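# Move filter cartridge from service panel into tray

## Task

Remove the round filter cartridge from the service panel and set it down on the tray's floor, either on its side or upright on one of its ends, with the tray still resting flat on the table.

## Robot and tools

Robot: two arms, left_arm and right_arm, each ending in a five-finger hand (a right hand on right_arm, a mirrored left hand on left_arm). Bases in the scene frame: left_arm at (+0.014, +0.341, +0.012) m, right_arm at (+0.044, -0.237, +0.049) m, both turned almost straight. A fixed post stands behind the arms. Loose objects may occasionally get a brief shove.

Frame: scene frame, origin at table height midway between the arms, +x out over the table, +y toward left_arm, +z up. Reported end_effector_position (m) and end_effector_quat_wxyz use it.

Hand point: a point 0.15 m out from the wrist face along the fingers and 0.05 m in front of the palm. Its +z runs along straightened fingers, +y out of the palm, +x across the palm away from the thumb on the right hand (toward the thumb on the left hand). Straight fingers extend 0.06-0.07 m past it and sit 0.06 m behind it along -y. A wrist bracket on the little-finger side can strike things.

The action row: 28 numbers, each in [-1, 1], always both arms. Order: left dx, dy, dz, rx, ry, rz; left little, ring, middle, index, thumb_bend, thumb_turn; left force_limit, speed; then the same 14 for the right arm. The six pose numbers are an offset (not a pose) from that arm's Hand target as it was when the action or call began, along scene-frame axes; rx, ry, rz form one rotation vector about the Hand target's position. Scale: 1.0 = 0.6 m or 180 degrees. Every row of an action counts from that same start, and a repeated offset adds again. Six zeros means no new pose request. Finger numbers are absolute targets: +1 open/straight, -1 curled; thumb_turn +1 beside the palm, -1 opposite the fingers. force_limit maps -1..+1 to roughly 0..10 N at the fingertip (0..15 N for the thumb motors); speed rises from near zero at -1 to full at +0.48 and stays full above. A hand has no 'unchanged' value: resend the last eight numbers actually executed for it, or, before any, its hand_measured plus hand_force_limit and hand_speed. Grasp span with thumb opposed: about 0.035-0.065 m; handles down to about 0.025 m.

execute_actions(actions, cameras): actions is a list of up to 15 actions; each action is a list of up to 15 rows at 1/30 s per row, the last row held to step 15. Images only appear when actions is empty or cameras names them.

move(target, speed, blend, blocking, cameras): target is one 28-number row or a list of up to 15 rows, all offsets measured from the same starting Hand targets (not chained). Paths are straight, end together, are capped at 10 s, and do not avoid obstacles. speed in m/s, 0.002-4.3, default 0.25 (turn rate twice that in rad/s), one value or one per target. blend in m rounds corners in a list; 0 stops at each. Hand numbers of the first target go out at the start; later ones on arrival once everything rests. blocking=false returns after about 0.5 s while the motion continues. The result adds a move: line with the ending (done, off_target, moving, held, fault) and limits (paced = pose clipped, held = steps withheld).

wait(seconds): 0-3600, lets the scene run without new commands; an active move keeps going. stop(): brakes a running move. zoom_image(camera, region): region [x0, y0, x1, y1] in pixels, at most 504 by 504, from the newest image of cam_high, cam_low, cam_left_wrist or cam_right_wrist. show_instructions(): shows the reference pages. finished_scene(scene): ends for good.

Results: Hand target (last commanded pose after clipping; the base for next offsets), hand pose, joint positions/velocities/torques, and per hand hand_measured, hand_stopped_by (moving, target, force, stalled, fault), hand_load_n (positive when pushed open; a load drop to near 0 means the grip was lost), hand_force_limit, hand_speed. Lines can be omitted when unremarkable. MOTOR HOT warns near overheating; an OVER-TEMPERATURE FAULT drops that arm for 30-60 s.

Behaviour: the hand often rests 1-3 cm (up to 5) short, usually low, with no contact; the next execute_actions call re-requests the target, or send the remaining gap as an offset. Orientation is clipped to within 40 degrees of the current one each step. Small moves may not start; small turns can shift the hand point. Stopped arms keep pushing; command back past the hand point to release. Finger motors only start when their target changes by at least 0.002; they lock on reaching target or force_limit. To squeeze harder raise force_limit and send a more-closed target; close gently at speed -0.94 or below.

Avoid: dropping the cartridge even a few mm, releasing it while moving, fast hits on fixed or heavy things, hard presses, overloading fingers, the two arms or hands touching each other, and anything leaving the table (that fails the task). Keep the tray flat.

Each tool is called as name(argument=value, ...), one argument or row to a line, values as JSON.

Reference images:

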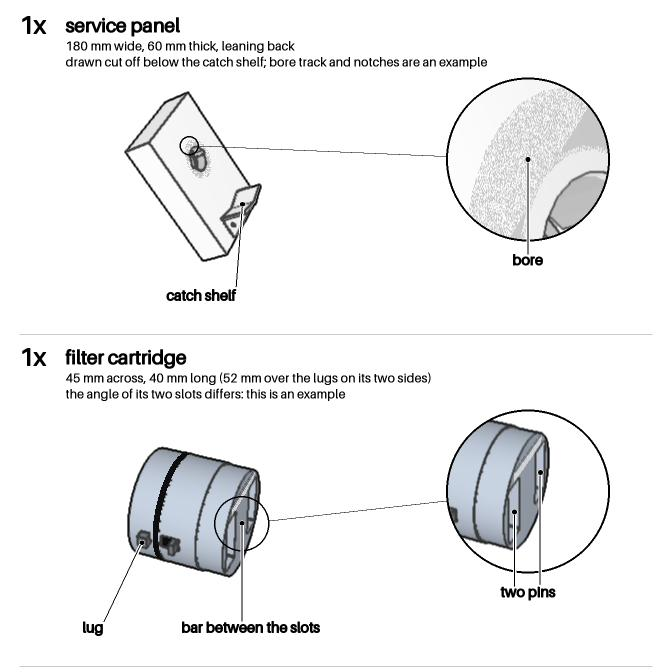

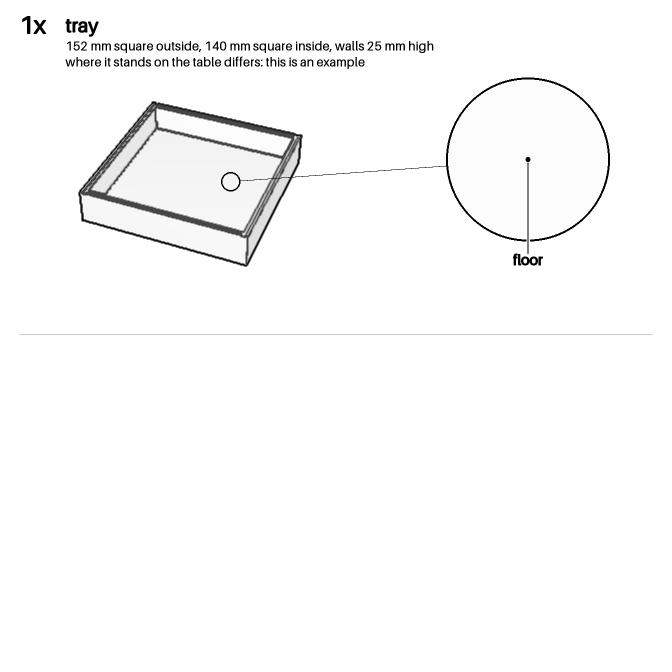

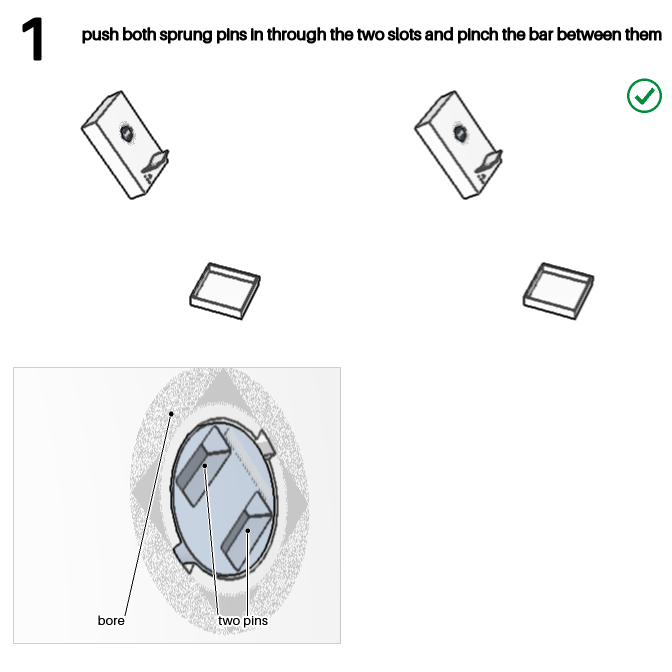

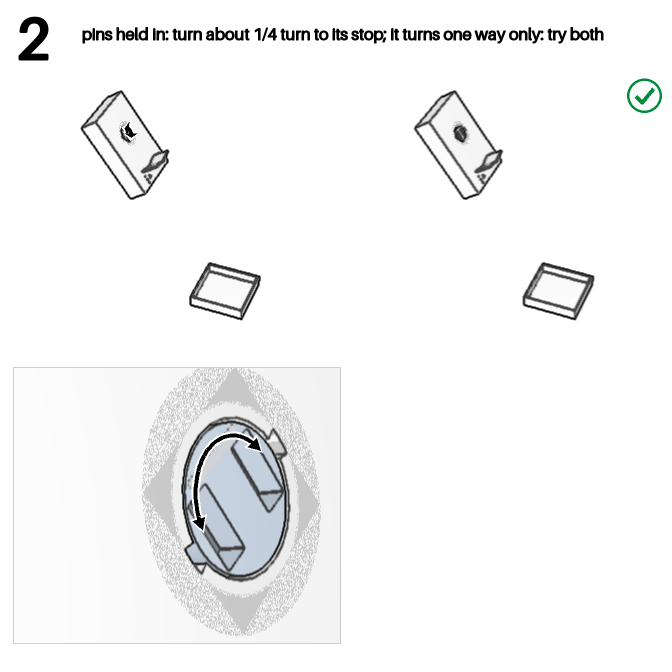

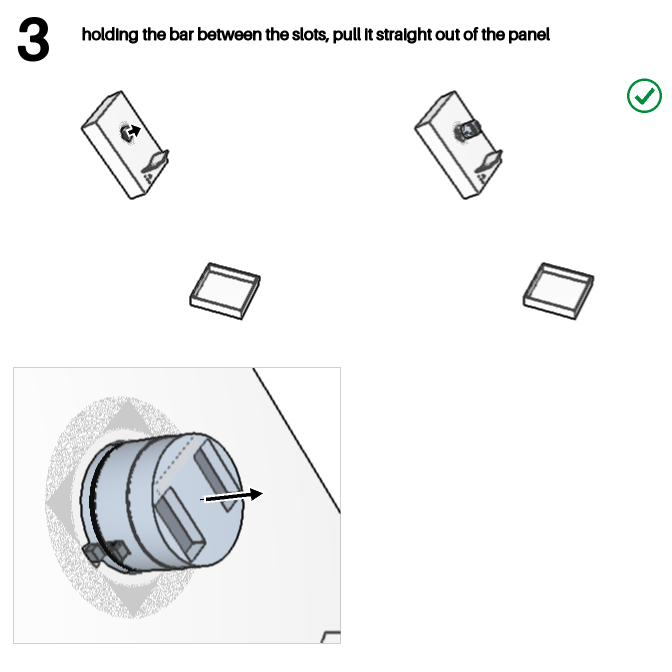

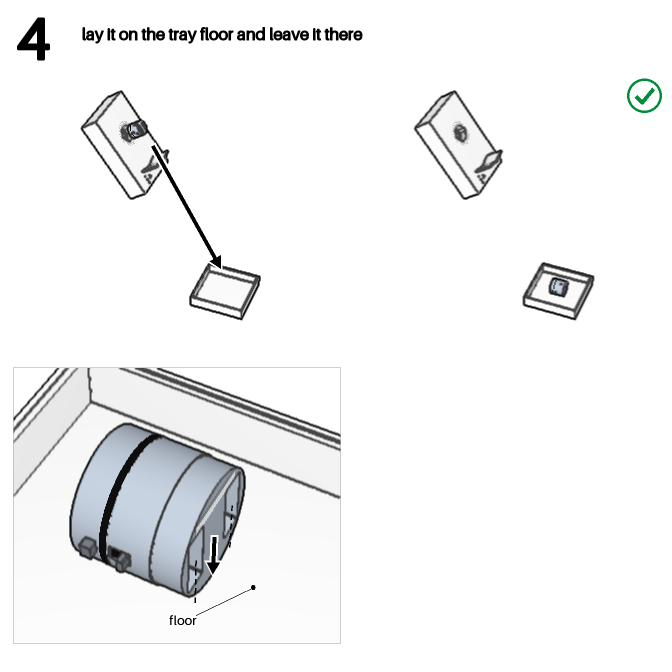

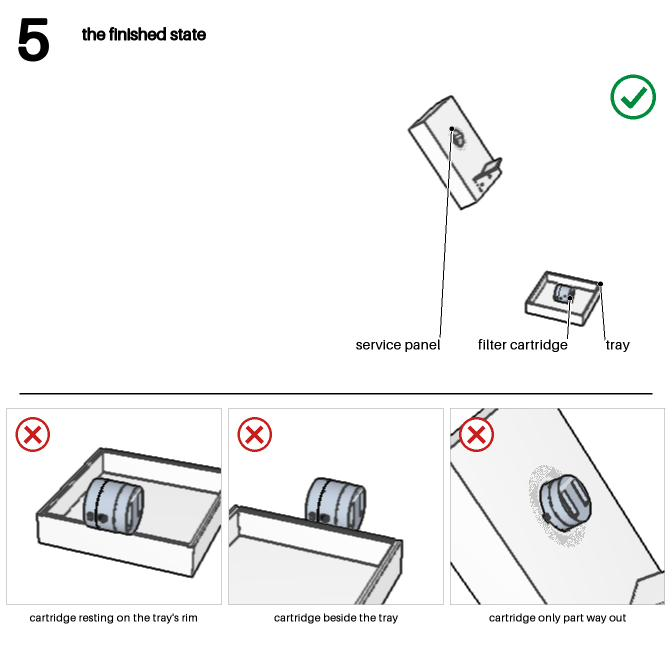

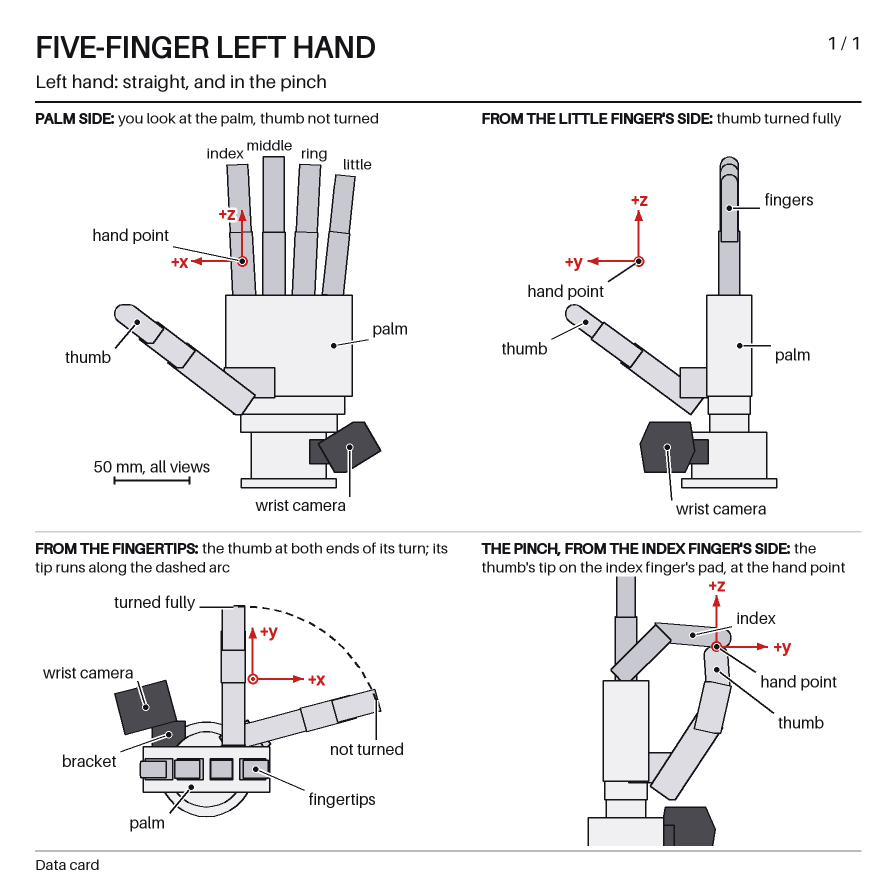

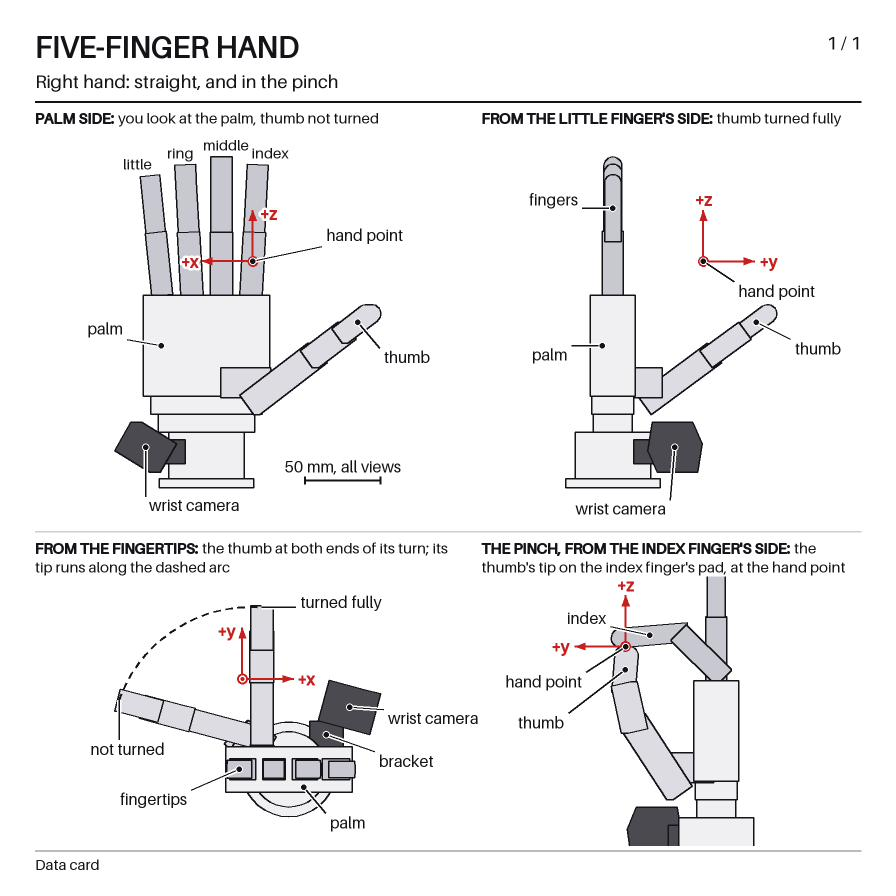

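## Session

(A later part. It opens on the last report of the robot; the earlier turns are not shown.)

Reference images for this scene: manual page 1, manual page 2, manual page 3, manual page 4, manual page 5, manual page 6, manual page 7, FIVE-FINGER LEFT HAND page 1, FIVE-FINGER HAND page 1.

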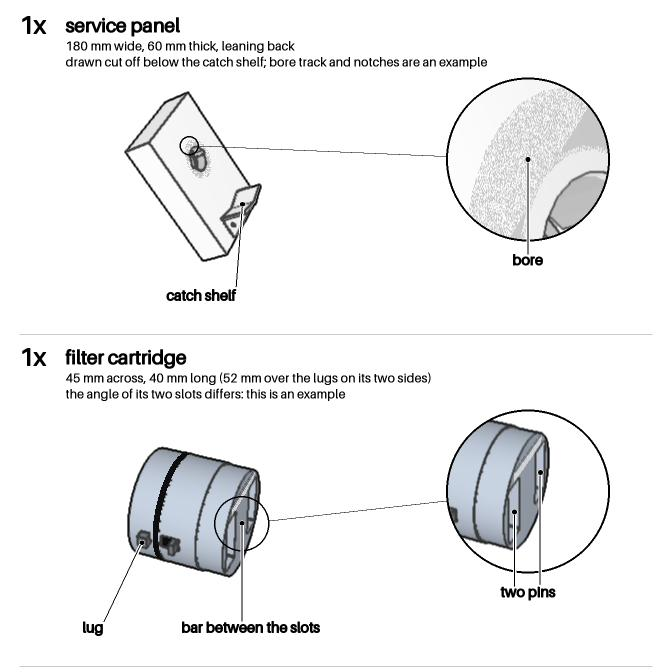

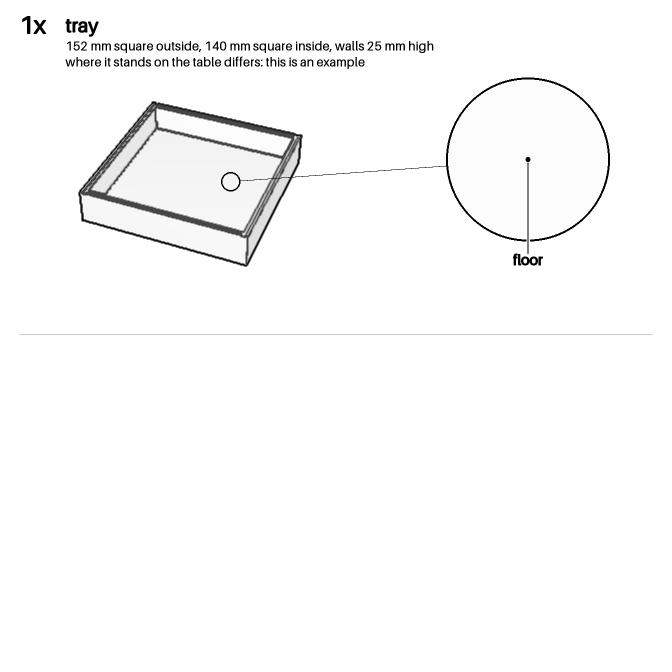

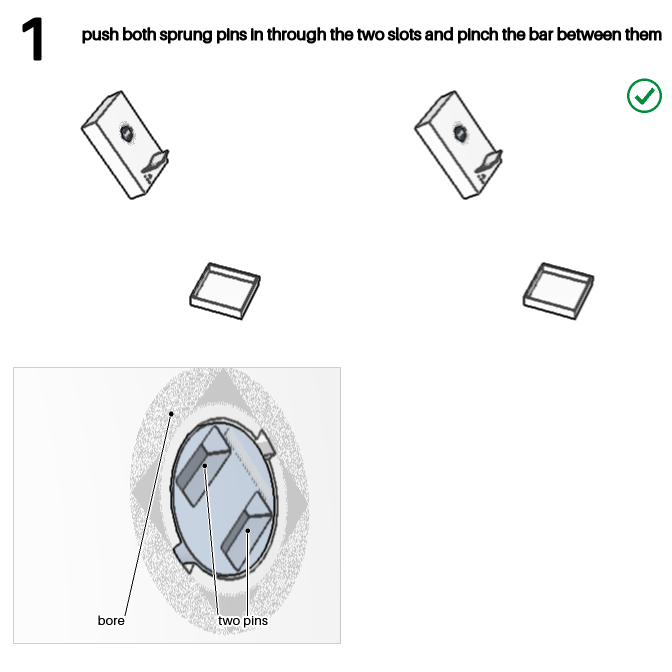

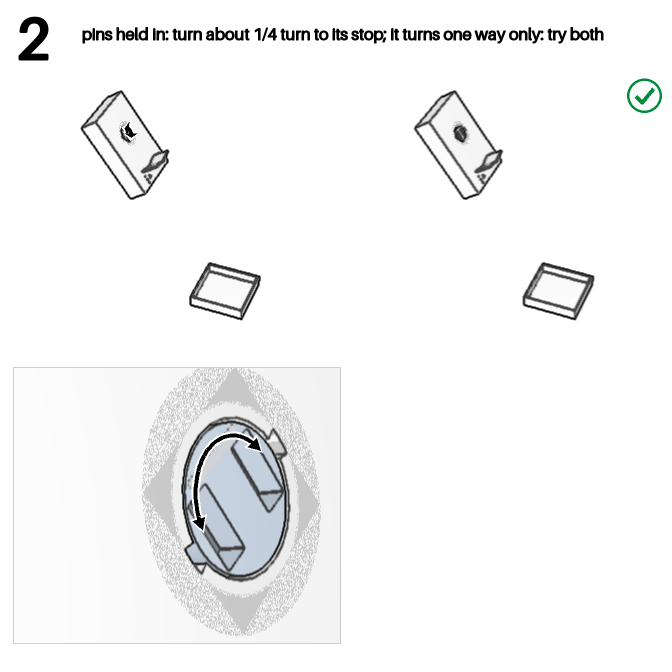

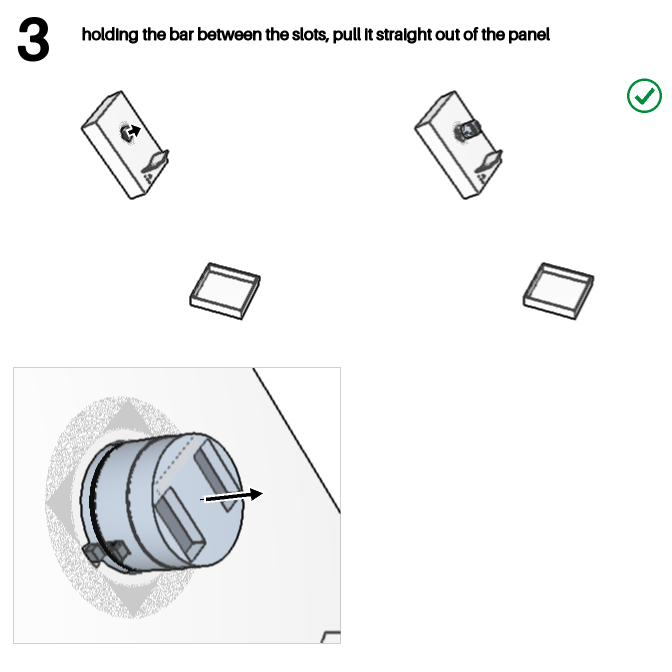

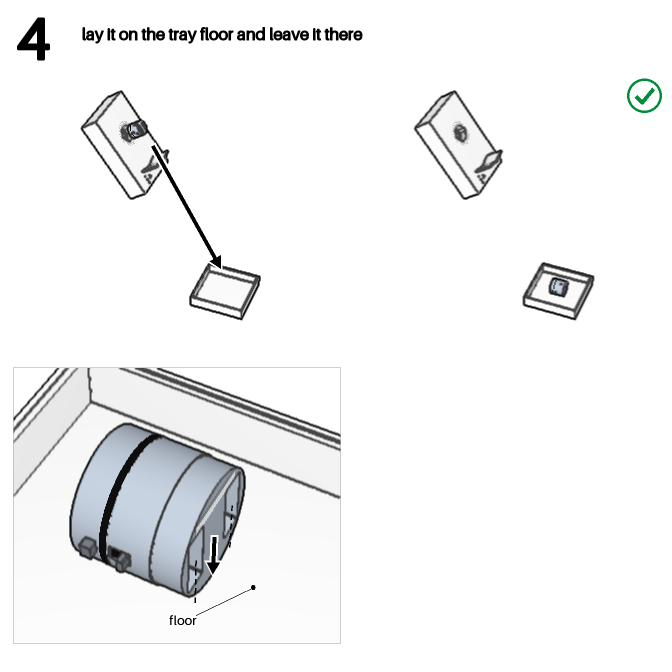

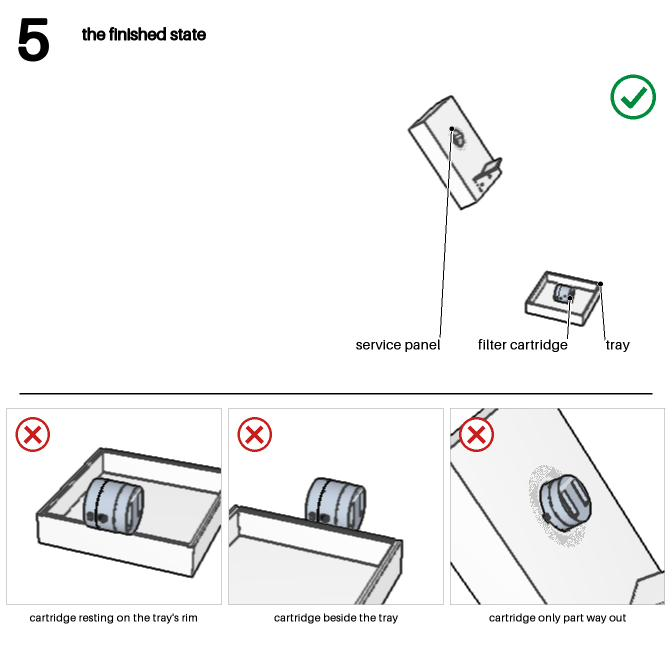

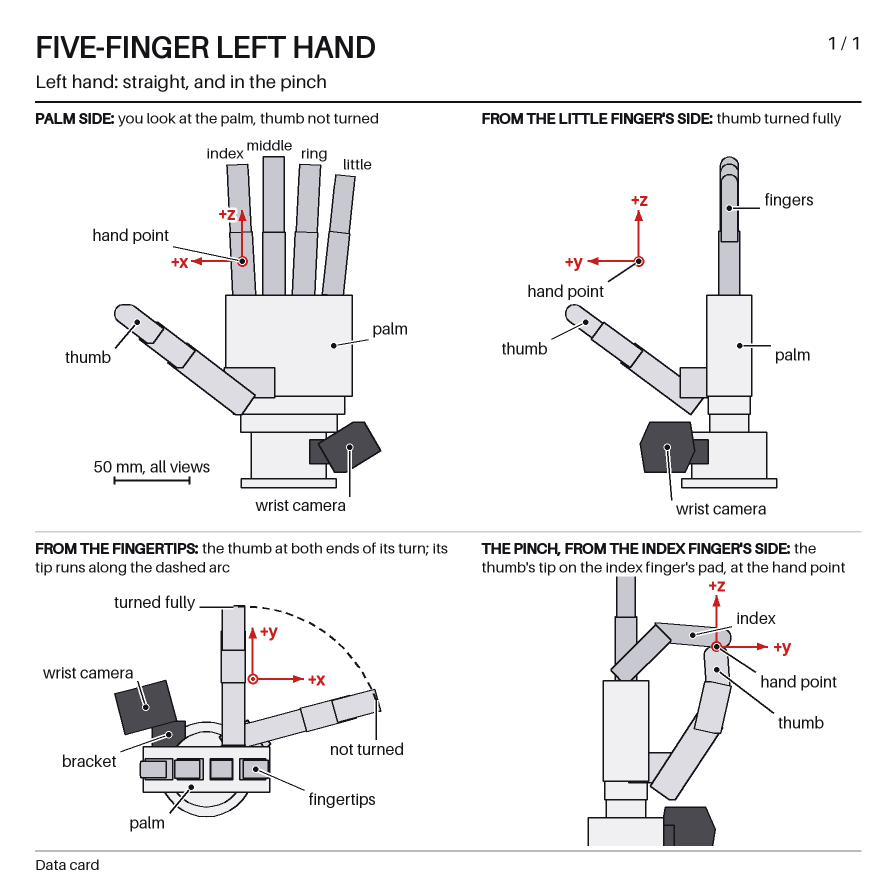

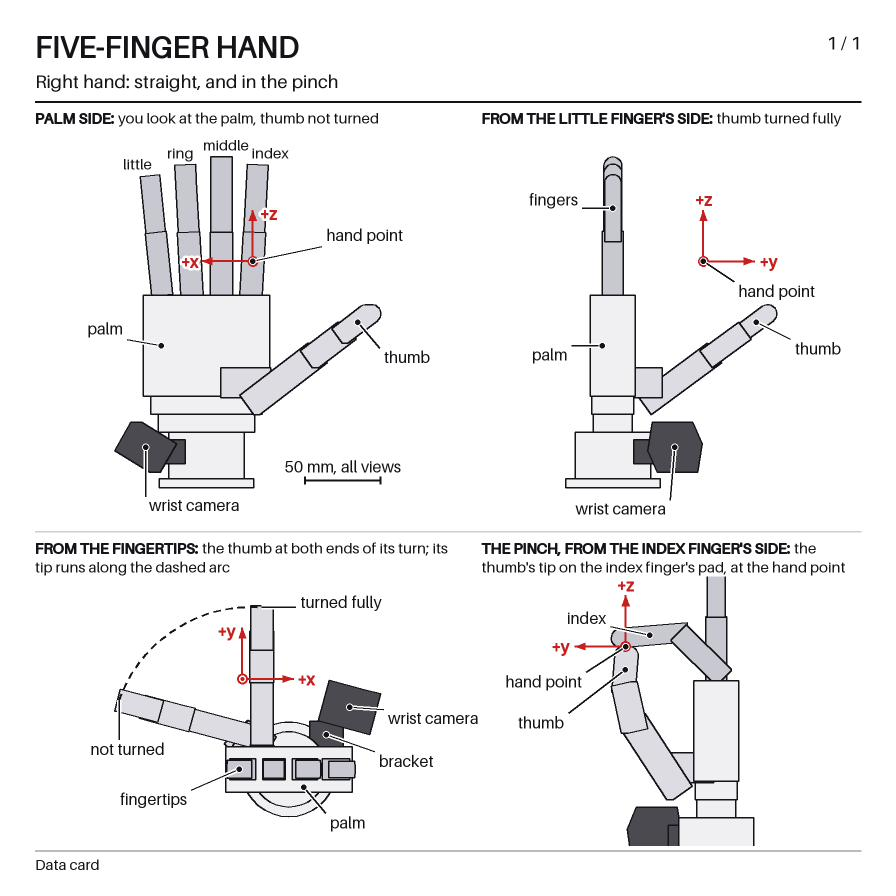

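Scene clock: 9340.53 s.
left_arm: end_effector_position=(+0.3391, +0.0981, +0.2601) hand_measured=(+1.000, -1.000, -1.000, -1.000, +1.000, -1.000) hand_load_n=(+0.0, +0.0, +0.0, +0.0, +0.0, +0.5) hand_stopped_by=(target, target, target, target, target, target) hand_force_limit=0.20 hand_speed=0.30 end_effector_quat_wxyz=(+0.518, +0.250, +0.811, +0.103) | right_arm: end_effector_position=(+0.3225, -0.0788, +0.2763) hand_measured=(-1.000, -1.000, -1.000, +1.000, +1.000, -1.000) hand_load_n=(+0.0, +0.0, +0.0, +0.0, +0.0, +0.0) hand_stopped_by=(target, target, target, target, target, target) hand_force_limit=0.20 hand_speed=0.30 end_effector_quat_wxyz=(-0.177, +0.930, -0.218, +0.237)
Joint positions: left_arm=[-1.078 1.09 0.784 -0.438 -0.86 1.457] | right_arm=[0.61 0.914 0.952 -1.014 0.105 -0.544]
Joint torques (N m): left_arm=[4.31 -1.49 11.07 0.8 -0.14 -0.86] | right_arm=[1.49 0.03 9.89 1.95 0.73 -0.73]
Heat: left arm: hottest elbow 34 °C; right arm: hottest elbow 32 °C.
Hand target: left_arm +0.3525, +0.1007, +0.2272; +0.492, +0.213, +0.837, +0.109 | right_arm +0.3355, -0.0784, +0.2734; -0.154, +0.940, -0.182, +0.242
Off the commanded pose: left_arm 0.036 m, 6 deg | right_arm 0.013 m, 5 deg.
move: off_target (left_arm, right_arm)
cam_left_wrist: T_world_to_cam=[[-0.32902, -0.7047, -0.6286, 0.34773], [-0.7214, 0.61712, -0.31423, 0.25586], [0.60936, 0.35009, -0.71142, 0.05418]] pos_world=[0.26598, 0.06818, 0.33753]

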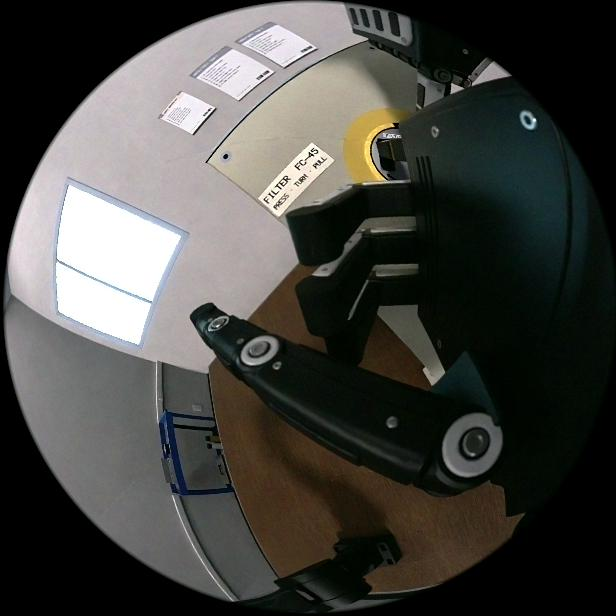

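move(
  target=[
    [0.03485,0.01243,0.04968,0.091,0,-0.0638,1,-1,-1,-1,1,-1,0.2,0.3,-0.02405,0.01543,-0.03428,0.091,0,-0.0638,-1,-1,-1,1,1,-1,0.2,0.3],
    [0.0666,0.00521,0.09498,0.1729,0,-0.1212,1,-1,-1,-1,1,-1,0.2,0.3,-0.04193,0.04085,-0.05978,0.1729,0,-0.1212,-1,-1,-1,1,1,-1,0.2,0.3],
  ],
  speed=0.06,
  blend=[0.003,0],
  cameras=["cam_left_wrist"],
)

zoom_image(
  camera="cam_left_wrist",
  region=[345, 100, 415, 170],
)

Scene clock: 9443.57 s.
left_arm: end_effector_position=(+0.3678, +0.0956, +0.3042) hand_measured=(+1.000, -1.000, -1.000, -1.000, +1.000, -1.000) hand_load_n=(+0.0, +0.0, +0.0, +0.0, +0.0, +0.0) hand_stopped_by=(target, target, target, target, target, target) hand_force_limit=0.20 hand_speed=0.30 end_effector_quat_wxyz=(+0.460, +0.479, +0.720, +0.203) | right_arm: end_effector_position=(+0.3032, -0.0571, +0.2456) hand_measured=(-1.000, -1.000, -1.000, +1.000, +1.000, -1.000) hand_load_n=(+0.0, +0.0, +0.0, -3.0, +0.0, +0.5) hand_stopped_by=(target, target, target, target, target, target) hand_force_limit=0.20 hand_speed=0.30 end_effector_quat_wxyz=(-0.348, +0.821, -0.400, +0.211)
Joint positions: left_arm=[-1.001 1.035 0.815 -0.499 -0.719 2.05] | right_arm=[0.52 0.702 0.691 -0.722 -0.048 -0.134]
Joint torques (N m): left_arm=[5.48 -1.44 12.31 0.79 -0.56 0.2] | right_arm=[0.73 0.38 7.56 3.85 -0.04 0.27]
Heat: left arm: hottest elbow 31 °C; right arm: hottest elbow 34 °C.
Hand target: left_arm +0.3924, +0.1038, +0.2841; +0.428, +0.489, +0.723, +0.234 | right_arm +0.3103, -0.0540, +0.2375; -0.351, +0.814, -0.412, +0.209
Off the commanded pose: left_arm 0.033 m, 5 deg | right_arm 0.011 m, 2 deg.
joint sent to its limit (left arm) — joint 6 (wrist roll), upper limit. The joint targets are off in position, not in orientation.
move: off_target (left_arm, right_arm)
cam_left_wrist: T_world_to_cam=[[-0.47442, -0.237, -0.84779, 0.4587], [-0.48857, 0.87202, 0.02962, 0.07741], [0.73228, 0.42826, -0.5295, -0.03912]] pos_world=[0.28408, 0.05796, 0.36588]

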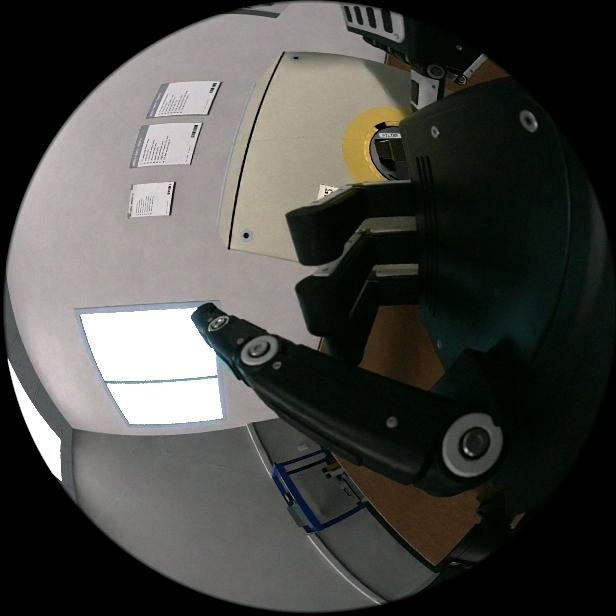

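Scaled by 7.200 from the camera's image (finer frame: 880x880).

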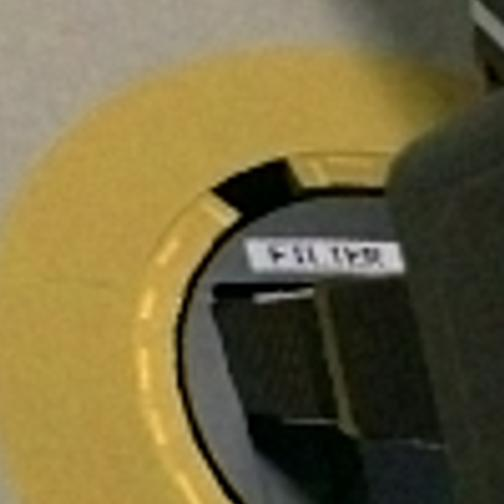

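move(
  target=[
    [-0.1037,0,0.0727,0,0,0,1,-1,-1,-1,1,-1,0.2,0.3,0.0164,0,-0.0115,0,0,0,-1,-1,-1,1,1,-1,0.2,0.3],
    [-0.0838,0.0136,0.0513,-0.0348,-0.0275,-0.0497,1,-1,-1,-1,1,-1,0.2,0.3,0.0164,0,-0.0115,0,0,0,-1,-1,-1,1,1,-1,0.2,0.3],
    [-0.1037,0,0.0727,0,0,0,1,-1,-1,-1,1,-1,0.2,0.3,0.0164,0,-0.0115,0,0,0,-1,-1,-1,1,1,-1,0.2,0.3],
    [-0.0838,0.0136,0.0513,-0.0348,-0.0275,-0.0497,1,-1,-1,-1,1,-1,0.2,0.3,0.0164,0,-0.0115,0,0,0,-1,-1,-1,1,1,-1,0.2,0.3],
    [-0.1037,0,0.0727,0,0,0,1,-1,-1,-1,1,-1,0.2,0.3,0.0164,0,-0.0115,0,0,0,-1,-1,-1,1,1,-1,0.2,0.3],
  ],
  speed=0.2,
  blend=[0.003,0.003,0.003,0.003,0],
  cameras=["cam_left_wrist"],
)

zoom_image(
  camera="cam_left_wrist",
  region=[345, 100, 415, 170],
)

Scene clock: 9493.50 s.
left_arm: end_effector_position=(+0.3595, +0.0944, +0.3107) hand_measured=(+1.000, -1.000, -1.000, -1.000, +1.000, -1.000) hand_load_n=(+0.0, +0.0, +0.0, +0.0, +0.0, +0.0) hand_stopped_by=(target, target, target, target, target, target) hand_force_limit=0.20 hand_speed=0.30 end_effector_quat_wxyz=(+0.436, +0.473, +0.732, +0.224) | right_arm: end_effector_position=(+0.3046, -0.0581, +0.2446) hand_measured=(-1.000, -1.000, -1.000, +1.000, +1.000, -1.000) hand_load_n=(+0.0, +0.0, +0.5, -6.5, +0.0, +0.0) hand_stopped_by=(target, target, target, target, target, target) hand_force_limit=0.20 hand_speed=0.30 end_effector_quat_wxyz=(-0.353, +0.819, -0.401, +0.207)
Joint positions: left_arm=[-1.036 1.069 0.876 -0.627 -0.782 1.972] | right_arm=[0.502 0.702 0.686 -0.713 -0.071 -0.138]
Joint torques (N m): left_arm=[-3.08 -11.69 10.56 -3.06 -2.31 -0.03] | right_arm=[0.38 2.49 7.42 4.75 0.2 0.16]
Heat: left arm: hottest elbow 33 °C; right arm: hottest elbow 32 °C.
Hand target: left_arm +0.3302, +0.1038, +0.3276; +0.428, +0.489, +0.723, +0.234 | right_arm +0.3202, -0.0539, +0.2306; -0.351, +0.814, -0.412, +0.209
Off the commanded pose: left_arm 0.035 m, 3 deg | right_arm 0.021 m, 1 deg.
move: off_target (left_arm, right_arm)
cam_left_wrist: T_world_to_cam=[[-0.48117, -0.22414, -0.84749, 0.46113], [-0.5298, 0.84458, 0.07744, 0.0768], [0.69842, 0.48626, -0.52514, -0.02367]] pos_world=[0.27911, 0.05, 0.37242]

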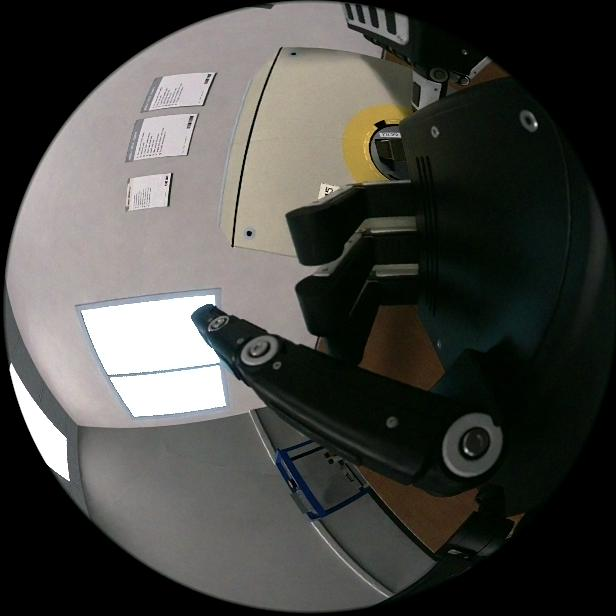

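Scaled by 7.200 from the camera's image (finer frame: 880x880).

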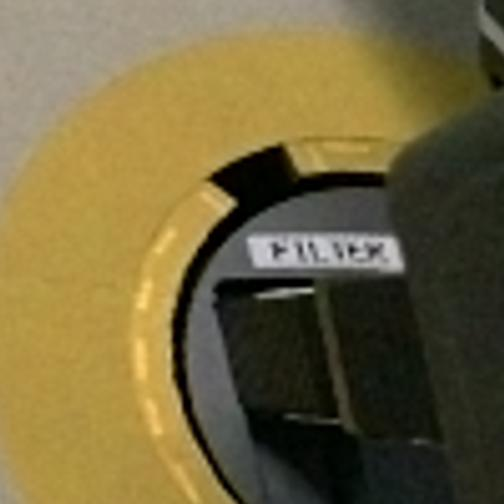

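move(
  target=[0.0587,-0.0158,-0.0322,0.0407,0.0321,0.058,1,-1,-1,-1,1,-1,0.2,0.3,0,0,0,0,0,0,-1,-1,-1,1,1,-1,0.2,0.3],
  speed=0.1,
  cameras=["cam_left_wrist"],
)

zoom_image(
  camera="cam_left_wrist",
  region=[345, 100, 415, 170],
)

Scene clock: 9522.80 s.
left_arm: end_effector_position=(+0.3571, +0.0884, +0.3209) hand_measured=(+1.000, -1.000, -1.000, -1.000, +1.000, -1.000) hand_load_n=(+0.0, +0.0, +0.0, +0.5, +0.0, +0.5) hand_stopped_by=(target, target, target, target, target, target) hand_force_limit=0.20 hand_speed=0.30 end_effector_quat_wxyz=(+0.363, +0.460, +0.764, +0.268) | right_arm: end_effector_position=(+0.3049, -0.0582, +0.2445) hand_measured=(-1.000, -1.000, -1.000, +1.000, +1.000, -1.000) hand_load_n=(+0.0, +0.0, +0.5, -6.0, +0.0, +0.0) hand_stopped_by=(target, target, target, target, target, target) hand_force_limit=0.20 hand_speed=0.30 end_effector_quat_wxyz=(-0.354, +0.819, -0.402, +0.207)
Joint positions: left_arm=[-1.059 1.204 1.062 -0.955 -0.842 1.781] | right_arm=[0.501 0.702 0.685 -0.712 -0.071 -0.138]
Joint torques (N m): left_arm=[3.02 -5.71 11.02 -0.39 -1.51 -0.06] | right_arm=[0.56 2.55 7.38 4.74 0.21 0.16]
Heat: left arm: hottest elbow 32 °C; right arm: hottest elbow 32 °C.
Hand target: left_arm +0.3654, +0.0944, +0.3084; +0.336, +0.459, +0.768, +0.293 | right_arm +0.3201, -0.0540, +0.2305; -0.351, +0.814, -0.413, +0.209
Off the commanded pose: left_arm 0.016 m, 4 deg | right_arm 0.021 m, 1 deg.
move: off_target (left_arm)
cam_left_wrist: T_world_to_cam=[[-0.53028, -0.19416, -0.82529, 0.47497], [-0.61311, 0.76014, 0.21512, 0.07275], [0.58557, 0.62007, -0.52213, 0.01375]] pos_world=[0.28842, 0.0284, 0.38352]

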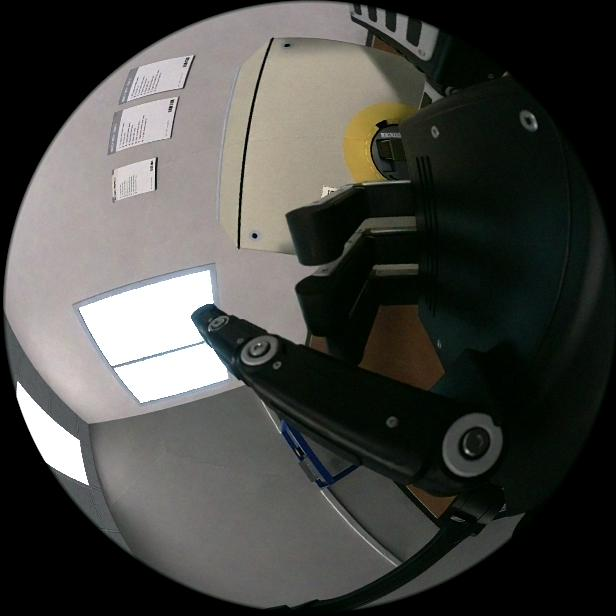

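Scaled by 7.200 from the camera's image (finer frame: 880x880).

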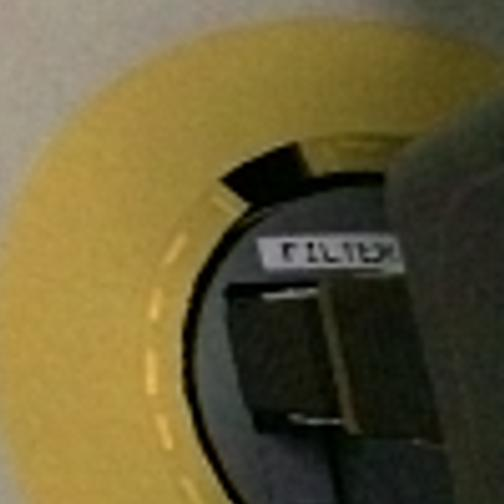

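move(
  target=[
    [0.00733,-0.01517,0.02133,0.0458,0.0025,-0.012,1,-1,-1,-1,1,-1,0.2,0.3,-0.00627,0.01418,-0.00895,0.0364,0,-0.0255,-1,-1,-1,1,1,-1,0.2,0.3],
    [0.01388,-0.03328,0.04155,0.0917,0.0049,-0.024,1,-1,-1,-1,1,-1,0.2,0.3,-0.0114,0.02968,-0.01628,0.0728,0,-0.051,-1,-1,-1,1,1,-1,0.2,0.3],
  ],
  speed=0.06,
  blend=[0.003,0],
  cameras=["cam_left_wrist"],
)

zoom_image(
  camera="cam_left_wrist",
  region=[345, 100, 415, 170],
)

Scene clock: 9538.83 s.
left_arm: end_effector_position=(+0.3600, +0.0765, +0.3349) hand_measured=(+1.000, -1.000, -1.000, -1.000, +1.000, -1.000) hand_load_n=(+0.0, +0.0, +0.0, +0.0, +0.0, +0.0) hand_stopped_by=(target, target, target, target, target, target) hand_force_limit=0.20 hand_speed=0.30 end_effector_quat_wxyz=(+0.327, +0.503, +0.732, +0.323) | right_arm: end_effector_position=(+0.3006, -0.0494, +0.2364) hand_measured=(-1.000, -1.000, -1.000, +1.000, +1.000, -1.000) hand_load_n=(+0.0, +0.0, +0.0, -9.5, +0.0, -0.5) hand_stopped_by=(target, target, target, target, target, target) hand_force_limit=0.20 hand_speed=0.30 end_effector_quat_wxyz=(-0.402, +0.771, -0.453, +0.198)
Joint positions: left_arm=[-1.079 1.263 1.127 -1.057 -0.9 1.849] | right_arm=[0.498 0.633 0.594 -0.604 -0.077 0.017]
Joint torques (N m): left_arm=[1.38 -9.41 10.14 0.64 -0.96 0.05] | right_arm=[1.2 3.43 7.34 5.26 0.43 0.5]
Heat: left arm: hottest elbow 33 °C; right arm: hottest elbow 31 °C.
Hand target: left_arm +0.3602, +0.0778, +0.3345; +0.326, +0.502, +0.732, +0.324 (not the last commanded pose) | right_arm +0.3150, -0.0414, +0.2232; -0.404, +0.757, -0.475, +0.194 (not the last commanded pose)
Off the commanded pose: left_arm 0.014 m, 11 deg | right_arm 0.024 m, 7 deg.
move: held (left_arm; a check stopped the path), off_target (right_arm; braked when a check withheld steps of left_arm); path passed 1 of 2 targets; limits=held
pose unreachable (left arm): on one or more control steps of this call, first in action 0 (counted from 0), this arm could not follow its commanded pose, so it was not sent that pose on those steps. It may still have moved: this result reports where it is.
cause: moving toward the commanded pose would bring a part of the arm too close to another arm (a part of this arm just beyond joint 4 (wrist pitch) and a part of the right arm just beyond its joint 6 (wrist roll), 32 mm apart when this arm was first held).
cam_left_wrist: T_world_to_cam=[[-0.53777, -0.03709, -0.84228, 0.48213], [-0.58497, 0.73585, 0.34108, 0.03013], [0.60713, 0.67613, -0.41741, -0.0204]] pos_world=[0.28928, 0.00951, 0.38729]

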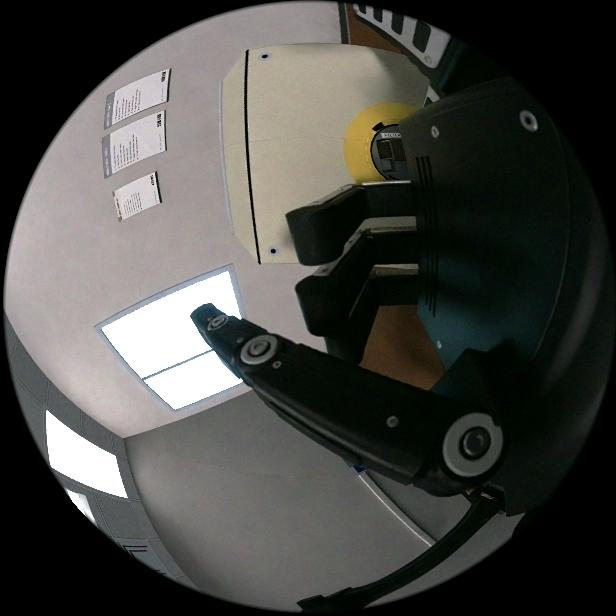

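Scaled by 7.200 from the camera's image (finer frame: 880x880).

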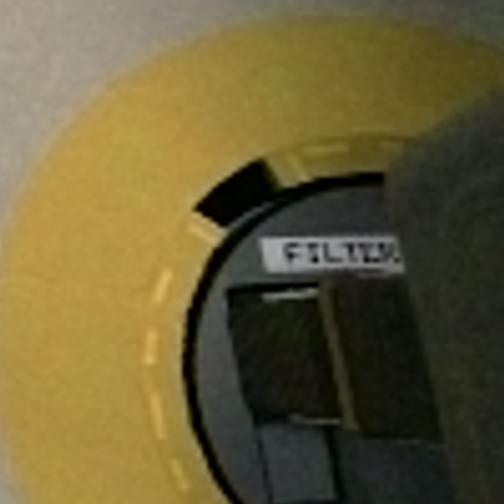

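move(
  target=[
    [-0.1024,0,0.0718,0,0,0,1,-1,-1,-1,1,-1,0.2,0.3,-0.0073,-0.0038,-0.0104,0,0,0,-1,-1,-1,1,1,-1,0.2,0.3],
    [-0.0814,0.0294,0.0465,-0.0489,-0.0251,-0.0696,1,-1,-1,-1,1,-1,0.2,0.3,-0.0073,-0.0038,-0.0104,0,0,0,-1,-1,-1,1,1,-1,0.2,0.3],
    [-0.1024,0,0.0718,0,0,0,1,-1,-1,-1,1,-1,0.2,0.3,-0.0073,-0.0038,-0.0104,0,0,0,-1,-1,-1,1,1,-1,0.2,0.3],
    [-0.0814,0.0294,0.0465,-0.0489,-0.0251,-0.0696,1,-1,-1,-1,1,-1,0.2,0.3,-0.0073,-0.0038,-0.0104,0,0,0,-1,-1,-1,1,1,-1,0.2,0.3],
    [-0.1024,0,0.0718,0,0,0,1,-1,-1,-1,1,-1,0.2,0.3,-0.0073,-0.0038,-0.0104,0,0,0,-1,-1,-1,1,1,-1,0.2,0.3],
  ],
  speed=0.25,
  blend=[0.003,0.003,0.003,0.003,0],
  cameras=["cam_left_wrist"],
)

zoom_image(
  camera="cam_left_wrist",
  region=[345, 100, 415, 170],
)

Scene clock: 9577.40 s.
left_arm: end_effector_position=(+0.3470, +0.0752, +0.3339) hand_measured=(+1.000, -1.000, -1.000, -1.000, +1.000, -1.000) hand_load_n=(-0.5, +0.0, +0.0, +0.0, +0.0, +0.0) hand_stopped_by=(target, target, target, target, target, target) hand_force_limit=0.20 hand_speed=0.30 end_effector_quat_wxyz=(+0.320, +0.473, +0.752, +0.330) | right_arm: end_effector_position=(+0.2994, -0.0488, +0.2369) hand_measured=(-1.000, -1.000, -1.000, +1.000, +1.000, -1.000) hand_load_n=(+0.0, +0.0, +0.0, -6.5, +0.0, +0.0) hand_stopped_by=(target, target, target, target, target, target) hand_force_limit=0.20 hand_speed=0.30 end_effector_quat_wxyz=(-0.413, +0.765, -0.452, +0.200)
Joint positions: left_arm=[-1.111 1.308 1.174 -1.179 -0.931 1.681] | right_arm=[0.498 0.612 0.577 -0.585 -0.08 0.025]
Joint torques (N m): left_arm=[-6.01 -16.38 12 -5.29 -1.4 -0.11] | right_arm=[1.14 -0.09 8.84 2.18 0.02 0.06]
Heat: left arm: hottest elbow 30 °C; right arm: hottest elbow 30 °C.
Hand target: left_arm +0.2987, +0.0777, +0.3775; +0.326, +0.503, +0.732, +0.324 | right_arm +0.3001, -0.0489, +0.2351; -0.410, +0.765, -0.455, +0.200 (not the last commanded pose)
Off the commanded pose: left_arm 0.065 m, 4 deg | right_arm 0.023 m, 3 deg.
move: held (right_arm; a check stopped the path), off_target (left_arm); limits=held
pose unreachable (right arm): on one or more control steps of this call, first in action 0 (counted from 0), this arm could not follow its commanded pose, so it was not sent that pose on those steps. It may still have moved: this result reports where it is.
cause: moving toward the commanded pose would bring a part of the arm too close to another arm (a part of this arm just beyond joint 4 (wrist pitch) and a part of the left arm just beyond its joint 4 (wrist pitch), along the way the arms are being sent, or toward where that arm still pushes).
cam_left_wrist: T_world_to_cam=[[-0.53063, -0.08805, -0.84302, 0.47589], [-0.63915, 0.69481, 0.32974, 0.04951], [0.55671, 0.71378, -0.42496, 0.00522]] pos_world=[0.28126, 0.00377, 0.38707]

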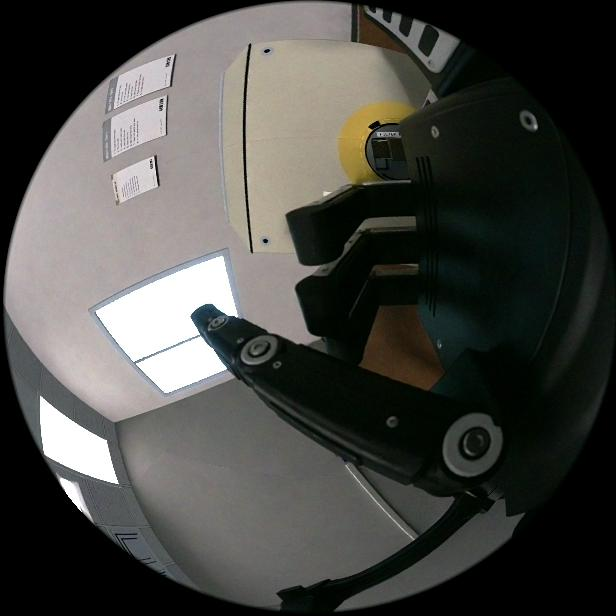

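Scaled by 7.200 from the camera's image (finer frame: 880x880).

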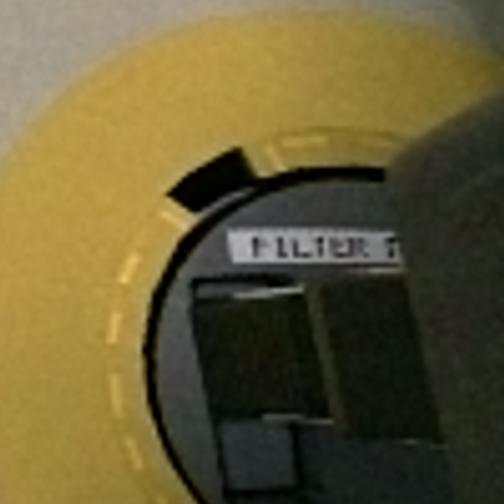

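move(
  target=[
    [0.021,0.0294,-0.0253,-0.0489,-0.0251,-0.0696,1,-1,-1,-1,1,-1,0.2,0.3,0,0,0,0,0,0,-1,-1,-1,1,1,-1,0.2,0.3],
    [0,0,0,0,0,0,1,-1,-1,-1,1,-1,0.2,0.3,0,0,0,0,0,0,-1,-1,-1,1,1,-1,0.2,0.3],
    [0.021,0.0294,-0.0253,-0.0489,-0.0251,-0.0696,1,-1,-1,-1,1,-1,0.2,0.3,0,0,0,0,0,0,-1,-1,-1,1,1,-1,0.2,0.3],
    [0.0105,0.0147,-0.0127,-0.0245,-0.0126,-0.0348,1,-1,-1,-1,1,-1,0.2,0.3,0,0,0,0,0,0,-1,-1,-1,1,1,-1,0.2,0.3],
  ],
  speed=0.25,
  blend=[0.003,0.003,0.003,0],
  cameras=["cam_left_wrist"],
)

zoom_image(
  camera="cam_left_wrist",
  region=[345, 100, 415, 170],
)

Scene clock: 9587.67 s.
left_arm: end_effector_position=(+0.3056, +0.0978, +0.3542) hand_measured=(+1.000, -1.000, -1.000, -1.000, +1.000, -1.000) hand_load_n=(+0.0, +0.0, +0.0, +0.0, +0.0, +0.0) hand_stopped_by=(target, target, target, target, target, target) hand_force_limit=0.20 hand_speed=0.30 end_effector_quat_wxyz=(+0.365, +0.526, +0.709, +0.295) | right_arm: end_effector_position=(+0.2992, -0.0489, +0.2368) hand_measured=(-1.000, -1.000, -1.000, +1.000, +1.000, -1.000) hand_load_n=(+0.0, +0.0, +0.0, -2.5, +0.0, +0.0) hand_stopped_by=(target, target, target, target, target, target) hand_force_limit=0.20 hand_speed=0.30 end_effector_quat_wxyz=(-0.413, +0.765, -0.452, +0.200)
Joint positions: left_arm=[-1.198 1.077 1.025 -1.105 -0.914 1.824] | right_arm=[0.498 0.612 0.577 -0.585 -0.08 0.025]
Joint torques (N m): left_arm=[0.38 -5.95 14.37 0.29 -1.01 0] | right_arm=[1.2 0.09 8.76 2.17 0.02 0.08]
Heat: left arm: hottest elbow 31 °C; right arm: hottest elbow 30 °C.
Hand target: left_arm +0.3051, +0.0866, +0.3699; +0.376, +0.522, +0.709, +0.287 | right_arm +0.3001, -0.0489, +0.2351; -0.410, +0.765, -0.455, +0.200
Off the commanded pose: left_arm 0.019 m, 2 deg | right_arm 0.002 m, 0 deg.
move: off_target (left_arm)
cam_left_wrist: T_world_to_cam=[[-0.51667, -0.02593, -0.85579, 0.46718], [-0.51728, 0.80594, 0.28789, -0.03275], [0.68225, 0.59143, -0.42982, -0.00394]] pos_world=[0.22713, 0.04083, 0.40754]

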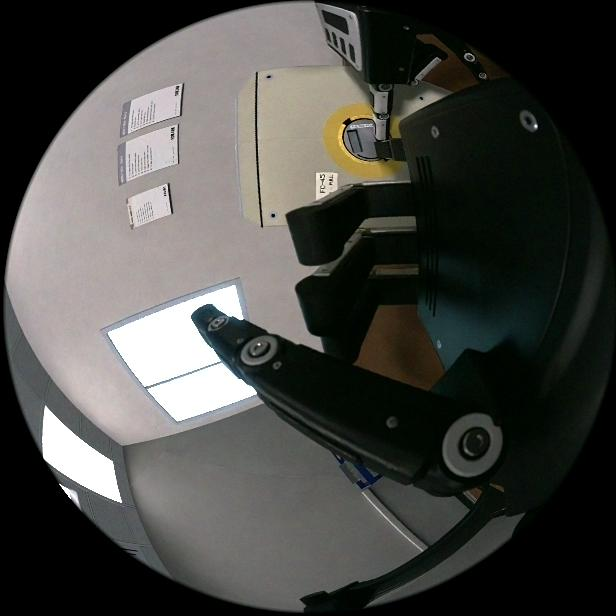

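Scaled by 7.200 from the camera's image (finer frame: 880x880).

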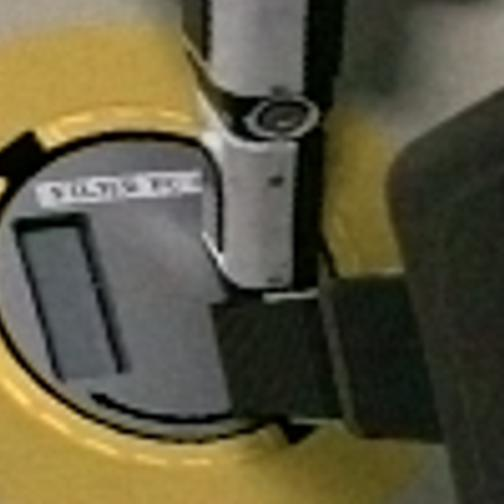

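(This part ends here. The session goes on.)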